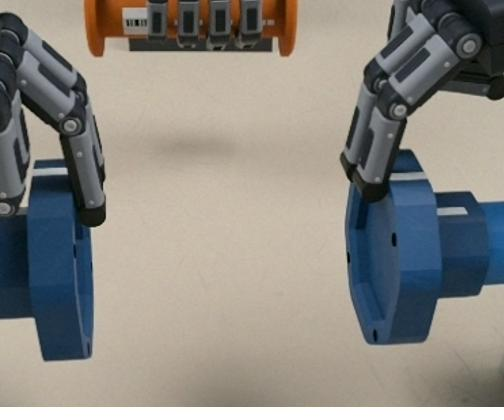

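Emit:
move(arm3={"target": [-0.098, -0.018, 0.975, 0.4509, -0.5877, 0.5328, -0.4086], "speed": 0.05}, arm2={"target": [0.157, 0.010, 0.905, 0.4089, -0.5331, -0.5875, 0.4506], "speed": 0.05}, cameras=["arm4_cam_wrist"])

Emit:
zoom_image(camera="arm4_cam_wrist", region=[140, 120, 400, 330])

Scene clock: 3182.23 s.
Joint torques (N m): arm1=[-0.56 -3.49 15.68 1.55 -0.09 -0.02] | arm2=[-0.85 -16.09 7.73 1.61 -0.11 -0.04] | arm3=[-1.49 -31.79 3.45 -0.83 -1.23 -0.11] | arm4=[-0.09 0.21 10.03 2.93 0.15 0.08]
Heat: arm1: hottest joint3_rad 57 °C; arm2: hottest joint3_rad 37 °C; arm3: hottest joint2_rad 41 °C; arm4: hottest joint3_rad 36 °C.
move: arm2 off_target; arm3 off_target
Joint velocities: within noise
arm1, arm4: as last shown
arm1.little_load_n: 7.5
arm1.ring_load_n: 3.5
arm1.middle_load_n: 7.5
arm1.thumb_turn_load_n: 13.5
arm2.joint_positions: joint1_rad=-0.085 joint2_rad=+1.814 joint3_rad=+1.101 joint4_rad=+0.462 joint5_rad=-0.211 joint6_rad=-0.043 hand_little=-1.000 hand_ring=-1.000 hand_middle=+0.130 hand_index=+0.130 hand_thumb_turn=+1.000 hand_thumb_bend=+1.000 hand_force_limit=+0.300 hand_speed=-0.300
arm2.joint_status: not commanded
arm2.hand_stopped_by: target,target,target,target,target,target
arm2.little_load_n: 0.0
arm2.ring_load_n: 0.0
arm2.middle_load_n: 0.0
arm2.index_load_n: 0.0
arm2.thumb_bend_load_n: 0.0
arm2.thumb_turn_load_n: 0.0
arm2.hand: x=+0.1498 y=+0.0063 z=+0.9151 quat_wxyz=(-0.415, +0.527, +0.583, -0.458) (m; scene frame)
arm2.hand_target: x=+0.1570 y=+0.0099 z=+0.9050 quat_wxyz=(-0.409, +0.533, +0.588, -0.451) (m; scene frame)
arm2.hand_status: off_target (0.013 m and 1.4 deg from the pose sent, 0.041 m and 0.5 deg at the start)
arm3.joint_positions: joint1_rad=-0.061 joint2_rad=+1.922 joint3_rad=+1.425 joint4_rad=+0.216 joint5_rad=-0.175 joint6_rad=-0.054 hand_little=-0.900 hand_ring=-0.900 hand_middle=+0.132 hand_index=+0.132 hand_thumb_turn=+1.000 hand_thumb_bend=+1.000 hand_force_limit=+0.950 hand_speed=-0.300
arm3.joint_status: not commanded
arm3.hand_stopped_by: target,target,target,target,target,target
arm3.little_load_n: 0.0
arm3.ring_load_n: 0.0
arm3.middle_load_n: 17.5
arm3.index_load_n: 23.0
arm3.thumb_bend_load_n: 0.0
arm3.thumb_turn_load_n: 0.0
arm3.hand: x=-0.0561 y=-0.0129 z=+0.9151 quat_wxyz=(-0.443, +0.588, -0.540, +0.408) (m; scene frame)
arm3.hand_target: x=-0.0898 y=-0.0169 z=+0.9688 quat_wxyz=(-0.451, +0.588, -0.533, +0.409) (m; scene frame)
arm3.hand_status: off_target (0.073 m and 1.2 deg from the pose sent, 0.076 m and 1.0 deg at the start)
pictures: arm4_cam_wrist
camera_calibration:
arm4_cam_wrist: T_world_to_cam=[[0.999745, 0.0166269, 0.0152672, -0.0383383], [0.0223093, -0.624717, -0.780532, 0.6641], [-0.00344014, 0.780674, -0.624929, 0.894], [0, 0, 0, 1]] pos_world=[0.0265884, -0.282411, 1.07762]

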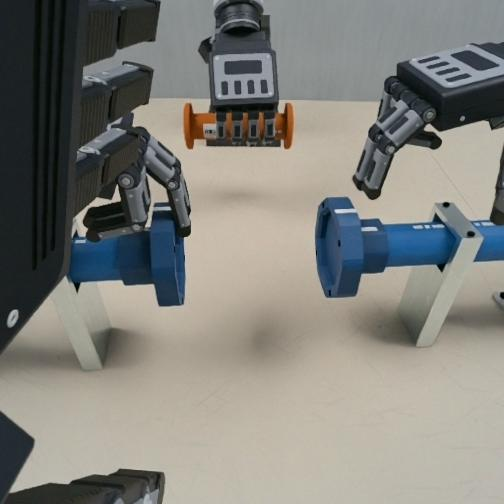

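Scaled by 1.938 from the camera's 504x504 image, which has a finer 720x720 frame.

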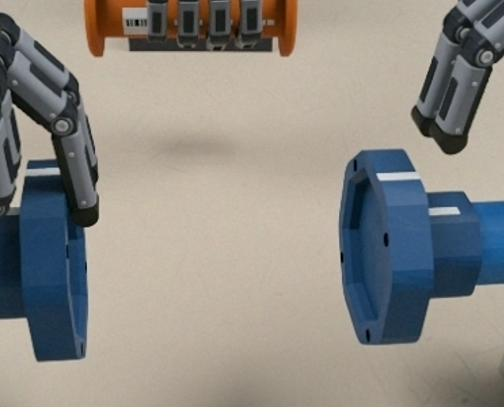

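Emit:
move(arm2={"target": [0.110, 0.004, 0.935, 0.4089, -0.5331, -0.5875, 0.4506], "speed": 0.08, "joints": {"hand_index": 0.08, "hand_middle": 0.08}})

Emit:
move(arm2={"target": [0.075, 0.004, 0.925, 0.4089, -0.5331, -0.5875, 0.4506], "speed": 0.08})

Emit:
move(arm2={"target": [0.075, 0.004, 0.896, 0.4089, -0.5331, -0.5875, 0.4506], "speed": 0.05})

Emit:
move(arm2={"target": [0.130, 0.007, 0.897, 0.4089, -0.5331, -0.5875, 0.4506], "speed": 0.05}, cameras=["arm4_cam_wrist"])

Emit:
zoom_image(camera="arm4_cam_wrist", region=[140, 120, 400, 330])

Scene clock: 3197.40 s.
Joint torques (N m): arm1=[-0.62 -3.49 15.68 1.57 -0.08 -0.01] | arm2=[0.38 -15.21 14.16 1.61 0.05 0.01] | arm3=[-0.73 -31.21 3.49 -0.77 -1.23 -0.11] | arm4=[-0.09 0.15 10.03 2.95 0.15 0.08]
Heat: arm1: hottest joint3_rad 57 °C; arm2: hottest joint3_rad 37 °C; arm3: hottest joint2_rad 41 °C; arm4: hottest joint3_rad 36 °C.
move: arm2 off_target
Joint velocities: within noise
arm1.joint_positions: joint1_rad=-0.043 joint2_rad=+0.877 joint3_rad=+0.508 joint4_rad=-0.502 joint5_rad=-0.076 joint6_rad=-0.077 hand_little=-0.446 hand_ring=-0.315 hand_middle=-0.272 hand_index=-0.278 hand_thumb_turn=-0.999 hand_thumb_bend=+0.820 hand_force_limit=+0.600 hand_speed=-0.880
arm1.joint_status: not commanded
arm1.hand_stopped_by: force,force,force,force,force,target
arm1.little_load_n: 7.5
arm1.ring_load_n: 4.0
arm1.middle_load_n: 7.5
arm1.index_load_n: 8.0
arm1.thumb_bend_load_n: 21.5
arm1.thumb_turn_load_n: 13.5
arm1.hand: x=+0.0266 y=+0.2418 z=+0.8455 quat_wxyz=(-0.022, +0.040, -0.938, +0.344) (m; scene frame)
arm1.hand_target: x=+0.0252 y=+0.2169 z=+0.8848 quat_wxyz=(-0.019, +0.045, -0.923, +0.383) (m; scene frame)
arm1.hand_status: not commanded
arm2.joint_positions: joint1_rad=-0.081 joint2_rad=+1.834 joint3_rad=+1.199 joint4_rad=+0.340 joint5_rad=-0.197 joint6_rad=-0.043 hand_little=-1.000 hand_ring=-1.000 hand_middle=+0.080 hand_index=+0.080 hand_thumb_turn=+1.000 hand_thumb_bend=+1.000 hand_force_limit=+0.300 hand_speed=-0.300
arm2.joint_status: all done
arm2.hand_stopped_by: target,target,target,target,target,target
arm2.little_load_n: 0.0
arm2.ring_load_n: 0.0
arm2.middle_load_n: 0.0
arm2.index_load_n: 0.0
arm2.thumb_bend_load_n: 0.0
arm2.thumb_turn_load_n: -0.5
arm2.hand: x=+0.1294 y=+0.0087 z=+0.9250 quat_wxyz=(-0.404, +0.541, +0.589, -0.445) (m; scene frame)
arm2.hand_target: x=+0.1114 y=+0.0039 z=+0.9353 quat_wxyz=(-0.409, +0.533, +0.587, -0.451) (m; scene frame)
arm2.hand_status: off_target (0.022 m and 1.2 deg from the pose sent, 0.044 m and 1.4 deg at the start)
arm3, arm4: as last shown
pictures: none

Scene clock: 3198.73 s.
Joint torques (N m): arm1=[-0.62 -3.49 15.66 1.55 -0.09 -0.01] | arm2=[0.56 -15.85 14.46 1.59 0.06 0.03] | arm3=[-1.85 -31.27 3.43 -0.87 -1.23 -0.1] | arm4=[-0.15 0.21 10.03 2.95 0.15 0.08]
Heat: arm1: hottest joint3_rad 57 °C; arm2: hottest joint3_rad 37 °C; arm3: hottest joint2_rad 41 °C; arm4: hottest joint3_rad 36 °C.
move: arm2 off_target
Joint velocities: within noise
arm1, arm3, arm4: as last shown
arm1.ring_load_n: 3.5
arm1.thumb_turn_load_n: 14.0
arm2.joint_positions: joint1_rad=-0.075 joint2_rad=+1.921 joint3_rad=+1.307 joint4_rad=+0.320 joint5_rad=-0.191 joint6_rad=-0.043 hand_little=-1.000 hand_ring=-1.000 hand_middle=+0.080 hand_index=+0.080 hand_thumb_turn=+1.000 hand_thumb_bend=+1.000 hand_force_limit=+0.300 hand_speed=-0.300
arm2.joint_status: not commanded
arm2.hand_stopped_by: target,target,target,target,target,target
arm2.little_load_n: 0.0
arm2.ring_load_n: 0.0
arm2.middle_load_n: 0.0
arm2.index_load_n: 0.0
arm2.thumb_bend_load_n: 0.0
arm2.thumb_turn_load_n: -0.5
arm2.hand: x=+0.0949 y=+0.0088 z=+0.9162 quat_wxyz=(-0.404, +0.540, +0.590, -0.444) (m; scene frame)
arm2.hand_target: x=+0.0766 y=+0.0038 z=+0.9251 quat_wxyz=(-0.409, +0.533, +0.587, -0.451) (m; scene frame)
arm2.hand_status: off_target (0.022 m and 1.2 deg from the pose sent, 0.055 m and 1.2 deg at the start)
arm3.thumb_turn_load_n: -0.5
pictures: none

Scene clock: 3199.87 s.
Joint torques (N m): arm1=[-0.62 -3.55 15.68 1.57 -0.09 -0.01] | arm2=[0.67 -16.44 12.63 2.54 0.04 0.04] | arm3=[-1.26 -31.5 3.38 -0.8 -1.25 -0.12] | arm4=[-0.15 0.15 10.03 2.93 0.15 0.08]
Heat: arm1: hottest joint3_rad 57 °C; arm2: hottest joint3_rad 37 °C; arm3: hottest joint2_rad 41 °C; arm4: hottest joint3_rad 36 °C.
move: arm2 off_target
Joint velocities: within noise
arm1, arm3, arm4: as last shown
arm1.little_load_n: 8.0
arm2.joint_positions: joint1_rad=-0.075 joint2_rad=+1.966 joint3_rad=+1.307 joint4_rad=+0.356 joint5_rad=-0.191 joint6_rad=-0.043 hand_little=-1.000 hand_ring=-1.000 hand_middle=+0.080 hand_index=+0.080 hand_thumb_turn=+1.000 hand_thumb_bend=+1.000 hand_force_limit=+0.300 hand_speed=-0.300
arm2.joint_status: not commanded
arm2.hand_stopped_by: target,target,target,target,target,target
arm2.little_load_n: 0.0
arm2.ring_load_n: 0.0
arm2.middle_load_n: 0.0
arm2.index_load_n: 0.0
arm2.thumb_bend_load_n: 0.0
arm2.thumb_turn_load_n: 0.0
arm2.hand: x=+0.0913 y=+0.0094 z=+0.8917 quat_wxyz=(-0.402, +0.542, +0.591, -0.442) (m; scene frame)
arm2.hand_target: x=+0.0761 y=+0.0038 z=+0.8962 quat_wxyz=(-0.409, +0.533, +0.588, -0.451) (m; scene frame)
arm2.hand_status: off_target (0.018 m and 1.6 deg from the pose sent, 0.029 m and 1.2 deg at the start)
arm3.thumb_turn_load_n: 0.0
pictures: none

Scene clock: 3201.53 s.
Joint torques (N m): arm1=[-0.62 -3.49 15.68 1.55 -0.09 -0.01] | arm2=[-0.73 -20.19 6 2.07 -0.45 -0.01] | arm3=[-1.44 -31.09 3.45 -0.84 -1.24 -0.14] | arm4=[-0.15 0.15 10.02 2.93 0.16 0.08]
Heat: arm1: hottest joint3_rad 57 °C; arm2: hottest joint3_rad 37 °C; arm3: hottest joint2_rad 41 °C; arm4: hottest joint3_rad 36 °C.
move: arm2 off_target
Joint velocities: within noise
arm1, arm3, arm4: as last shown
arm1.little_load_n: 7.5
arm2.joint_positions: joint1_rad=-0.075 joint2_rad=+1.919 joint3_rad=+1.204 joint4_rad=+0.440 joint5_rad=-0.190 joint6_rad=-0.043 hand_little=-1.000 hand_ring=-1.000 hand_middle=+0.080 hand_index=+0.081 hand_thumb_turn=+1.000 hand_thumb_bend=+1.000 hand_force_limit=+0.300 hand_speed=-0.300
arm2.joint_status: not commanded
arm2.hand_stopped_by: target,target,target,target,target,target
arm2.little_load_n: 0.0
arm2.ring_load_n: 0.0
arm2.middle_load_n: 2.0
arm2.index_load_n: 9.5
arm2.thumb_bend_load_n: 0.0
arm2.thumb_turn_load_n: 0.0
arm2.hand: x=+0.1163 y=+0.0069 z=+0.8907 quat_wxyz=(-0.411, +0.535, +0.586, -0.449) (m; scene frame)
arm2.hand_target: x=+0.1294 y=+0.0069 z=+0.8964 quat_wxyz=(-0.409, +0.533, +0.588, -0.451) (m; scene frame)
arm2.hand_status: off_target (0.015 m and 0.4 deg from the pose sent, 0.039 m and 1.6 deg at the start)
arm3.little_load_n: -0.5
pictures: arm4_cam_wrist
camera_calibration:
arm4_cam_wrist: T_world_to_cam=[[0.999745, 0.0166269, 0.0152672, -0.0383383], [0.0223093, -0.624717, -0.780532, 0.6641], [-0.00344014, 0.780674, -0.624929, 0.894], [0, 0, 0, 1]] pos_world=[0.0265884, -0.282411, 1.07762]

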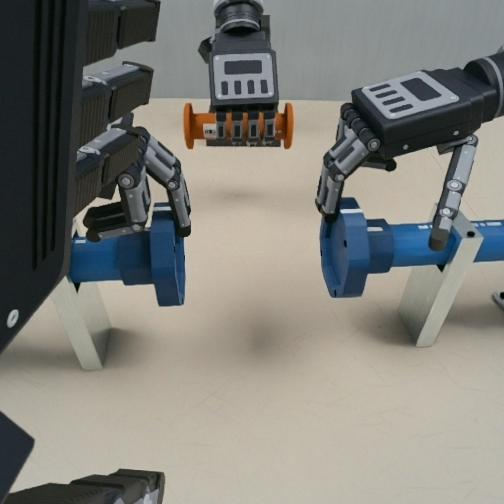

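Scaled by 1.938 from the camera's 504x504 image, which has a finer 720x720 frame.

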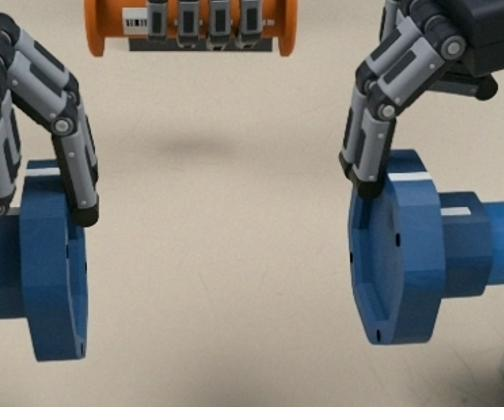

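Emit:
move(arm2={"target": [0.157, 0.007, 0.900, 0.4089, -0.5331, -0.5875, 0.4506], "speed": 0.05}, cameras=["arm4_cam_wrist"])

Emit:
zoom_image(camera="arm4_cam_wrist", region=[140, 120, 400, 330])

Scene clock: 3211.10 s.
Joint torques (N m): arm1=[-0.62 -3.49 15.69 1.55 -0.09 -0.01] | arm2=[-0.97 -22.53 2.74 1.32 -0.96 0.04] | arm3=[-1.26 -31.21 3.36 -0.9 -1.2 -0.11] | arm4=[-0.09 0.21 10.03 2.93 0.16 0.08]
Heat: arm1: hottest joint3_rad 57 °C; arm2: hottest joint3_rad 37 °C; arm3: hottest joint2_rad 42 °C; arm4: hottest joint3_rad 36 °C.
move: arm2 off_target
Joint velocities: within noise
arm1, arm3, arm4: as last shown
arm1.little_load_n: 8.0
arm1.thumb_turn_load_n: 13.5
arm2.joint_positions: joint1_rad=-0.075 joint2_rad=+1.902 joint3_rad=+1.161 joint4_rad=+0.485 joint5_rad=-0.180 joint6_rad=-0.049 hand_little=-1.000 hand_ring=-1.000 hand_middle=+0.081 hand_index=+0.081 hand_thumb_turn=+1.000 hand_thumb_bend=+1.000 hand_force_limit=+0.300 hand_speed=-0.300
arm2.joint_status: not commanded
arm2.hand_stopped_by: target,target,target,target,target,target
arm2.little_load_n: 0.0
arm2.ring_load_n: 0.0
arm2.middle_load_n: 9.0
arm2.index_load_n: 19.5
arm2.thumb_bend_load_n: 0.0
arm2.thumb_turn_load_n: 0.0
arm2.hand: x=+0.1256 y=+0.0087 z=+0.8911 quat_wxyz=(-0.421, +0.531, +0.582, -0.449) (m; scene frame)
arm2.hand_target: x=+0.1542 y=+0.0067 z=+0.8981 quat_wxyz=(-0.409, +0.533, +0.587, -0.451) (m; scene frame)
arm2.hand_status: off_target (0.033 m and 1.6 deg from the pose sent, 0.042 m and 0.4 deg at the start)
arm3.little_load_n: 0.0
arm3.middle_load_n: 17.0
arm3.index_load_n: 22.5
arm3.thumb_turn_load_n: -0.5
pictures: arm4_cam_wrist
camera_calibration:
arm4_cam_wrist: T_world_to_cam=[[0.999745, 0.0166269, 0.0152672, -0.0383383], [0.0223093, -0.624717, -0.780532, 0.6641], [-0.00344014, 0.780674, -0.624929, 0.894], [0, 0, 0, 1]] pos_world=[0.0265884, -0.282411, 1.07762]

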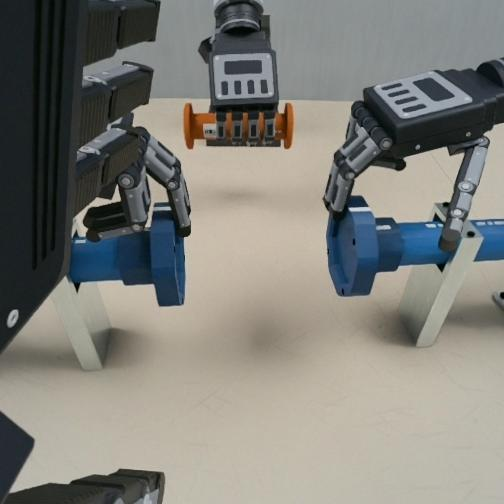

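Scaled by 1.938 from the camera's 504x504 image, which has a finer 720x720 frame.

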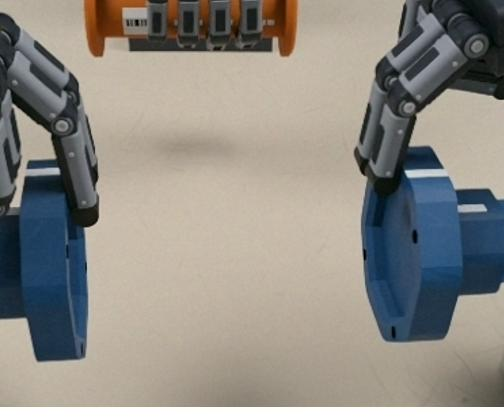

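Emit:
move(arm2={"target": [0.185, 0.000, 0.908, 0.4089, -0.5331, -0.5875, 0.4506], "speed": 0.05}, arm3={"target": [-0.112, -0.018, 0.985, 0.4509, -0.5877, 0.5328, -0.4086], "speed": 0.05}, cameras=["arm4_cam_wrist"])

Emit:
zoom_image(camera="arm4_cam_wrist", region=[140, 120, 400, 330])

Scene clock: 3224.53 s.
Joint torques (N m): arm1=[-0.56 -3.49 15.69 1.54 -0.09 0] | arm2=[-0.44 -15.85 7.68 1.63 -0.08 0.06] | arm3=[-0.91 -15.91 8.66 1.73 -0.2 -0.11] | arm4=[-0.09 0.09 10.03 2.95 0.16 0.08]
Heat: arm1: hottest joint3_rad 57 °C; arm2: hottest joint3_rad 36 °C; arm3: hottest joint2_rad 42 °C; arm4: hottest joint3_rad 36 °C.
move: arm2 done; arm3 done
Joint velocities: within noise
arm1: as last shown
arm1.little_load_n: 7.5
arm1.thumb_bend_load_n: 22.0
arm2.joint_positions: joint1_rad=-0.077 joint2_rad=+1.755 joint3_rad=+1.013 joint4_rad=+0.484 joint5_rad=-0.200 joint6_rad=-0.050 hand_little=-1.000 hand_ring=-1.000 hand_middle=+0.080 hand_index=+0.080 hand_thumb_turn=+1.000 hand_thumb_bend=+1.000 hand_force_limit=+0.300 hand_speed=-0.300
arm2.joint_status: not commanded
arm2.hand_stopped_by: target,target,target,target,target,target
arm2.little_load_n: 0.0
arm2.ring_load_n: 0.0
arm2.middle_load_n: 0.0
arm2.index_load_n: 0.0
arm2.thumb_bend_load_n: 0.0
arm2.thumb_turn_load_n: -0.5
arm2.hand: x=+0.1781 y=+0.0001 z=+0.9134 quat_wxyz=(-0.416, +0.527, +0.586, -0.454) (m; scene frame)
arm2.hand_target: x=+0.1849 y=-0.0001 z=+0.9081 quat_wxyz=(-0.409, +0.533, +0.588, -0.451) (m; scene frame)
arm2.hand_status: done (0.009 m and 1.1 deg from the pose sent, 0.062 m and 1.6 deg at the start)
arm3.joint_positions: joint1_rad=-0.077 joint2_rad=+1.706 joint3_rad=+1.310 joint4_rad=+0.140 joint5_rad=-0.210 joint6_rad=-0.055 hand_little=-0.900 hand_ring=-0.900 hand_middle=+0.137 hand_index=+0.130 hand_thumb_turn=+1.000 hand_thumb_bend=+1.000 hand_force_limit=+0.950 hand_speed=-0.300
arm3.joint_status: not commanded
arm3.hand_stopped_by: target,target,target,target,target,target
arm3.little_load_n: 0.0
arm3.ring_load_n: 0.0
arm3.middle_load_n: 0.0
arm3.index_load_n: 0.0
arm3.thumb_bend_load_n: 0.0
arm3.thumb_turn_load_n: -0.5
arm3.hand: x=-0.1131 y=-0.0131 z=+0.9908 quat_wxyz=(-0.456, +0.586, -0.530, +0.410) (m; scene frame)
arm3.hand_target: x=-0.1121 y=-0.0178 z=+0.9849 quat_wxyz=(-0.451, +0.588, -0.533, +0.409) (m; scene frame)
arm3.hand_status: done (0.008 m and 0.7 deg from the pose sent, 0.090 m and 1.2 deg at the start)
arm4.joint_positions: joint1_rad=+0.151 joint2_rad=+0.534 joint3_rad=+0.387 joint4_rad=-0.031 joint5_rad=+0.242 joint6_rad=-1.269 hand_little=+1.000 hand_ring=+1.000 hand_middle=+1.000 hand_index=+1.000 hand_thumb_turn=+1.000 hand_thumb_bend=+1.000 hand_force_limit=+0.000 hand_speed=-0.800
arm4.joint_status: not commanded
arm4.hand_stopped_by: target,target,target,target,target,target
arm4.little_load_n: 0.0
arm4.ring_load_n: 0.0
arm4.middle_load_n: 0.0
arm4.index_load_n: 0.0
arm4.thumb_bend_load_n: 0.0
arm4.thumb_turn_load_n: 0.0
arm4.hand: x=+0.0291 y=-0.1950 z=+1.0074 quat_wxyz=(-0.497, +0.621, +0.441, +0.415) (m; scene frame)
arm4.hand_target: x=+0.0330 y=-0.1923 z=+1.0110 quat_wxyz=(-0.501, +0.625, +0.429, +0.418) (m; scene frame)
arm4.hand_status: not commanded
pictures: arm4_cam_wrist
camera_calibration:
arm4_cam_wrist: T_world_to_cam=[[0.999745, 0.0166269, 0.0152672, -0.0383383], [0.0223093, -0.624717, -0.780532, 0.6641], [-0.00344014, 0.780674, -0.624929, 0.894], [0, 0, 0, 1]] pos_world=[0.0265884, -0.282411, 1.07762]

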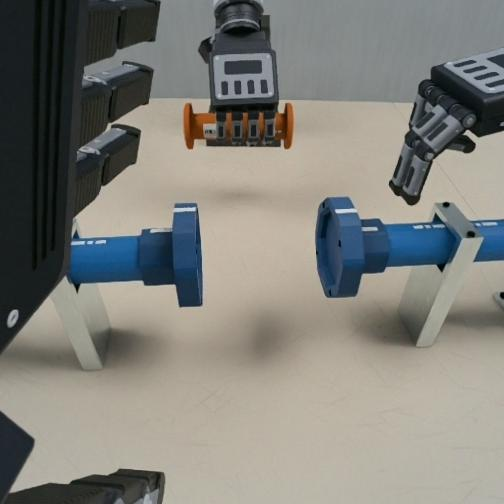

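Scaled by 1.938 from the camera's 504x504 image, which has a finer 720x720 frame.

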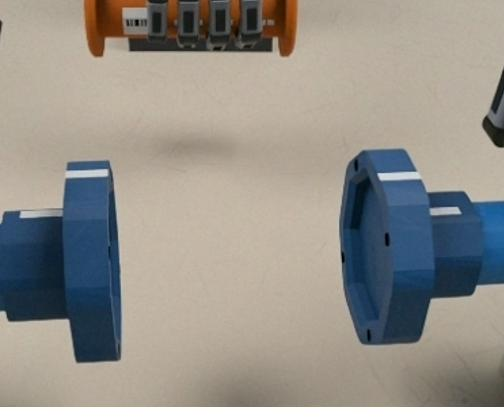

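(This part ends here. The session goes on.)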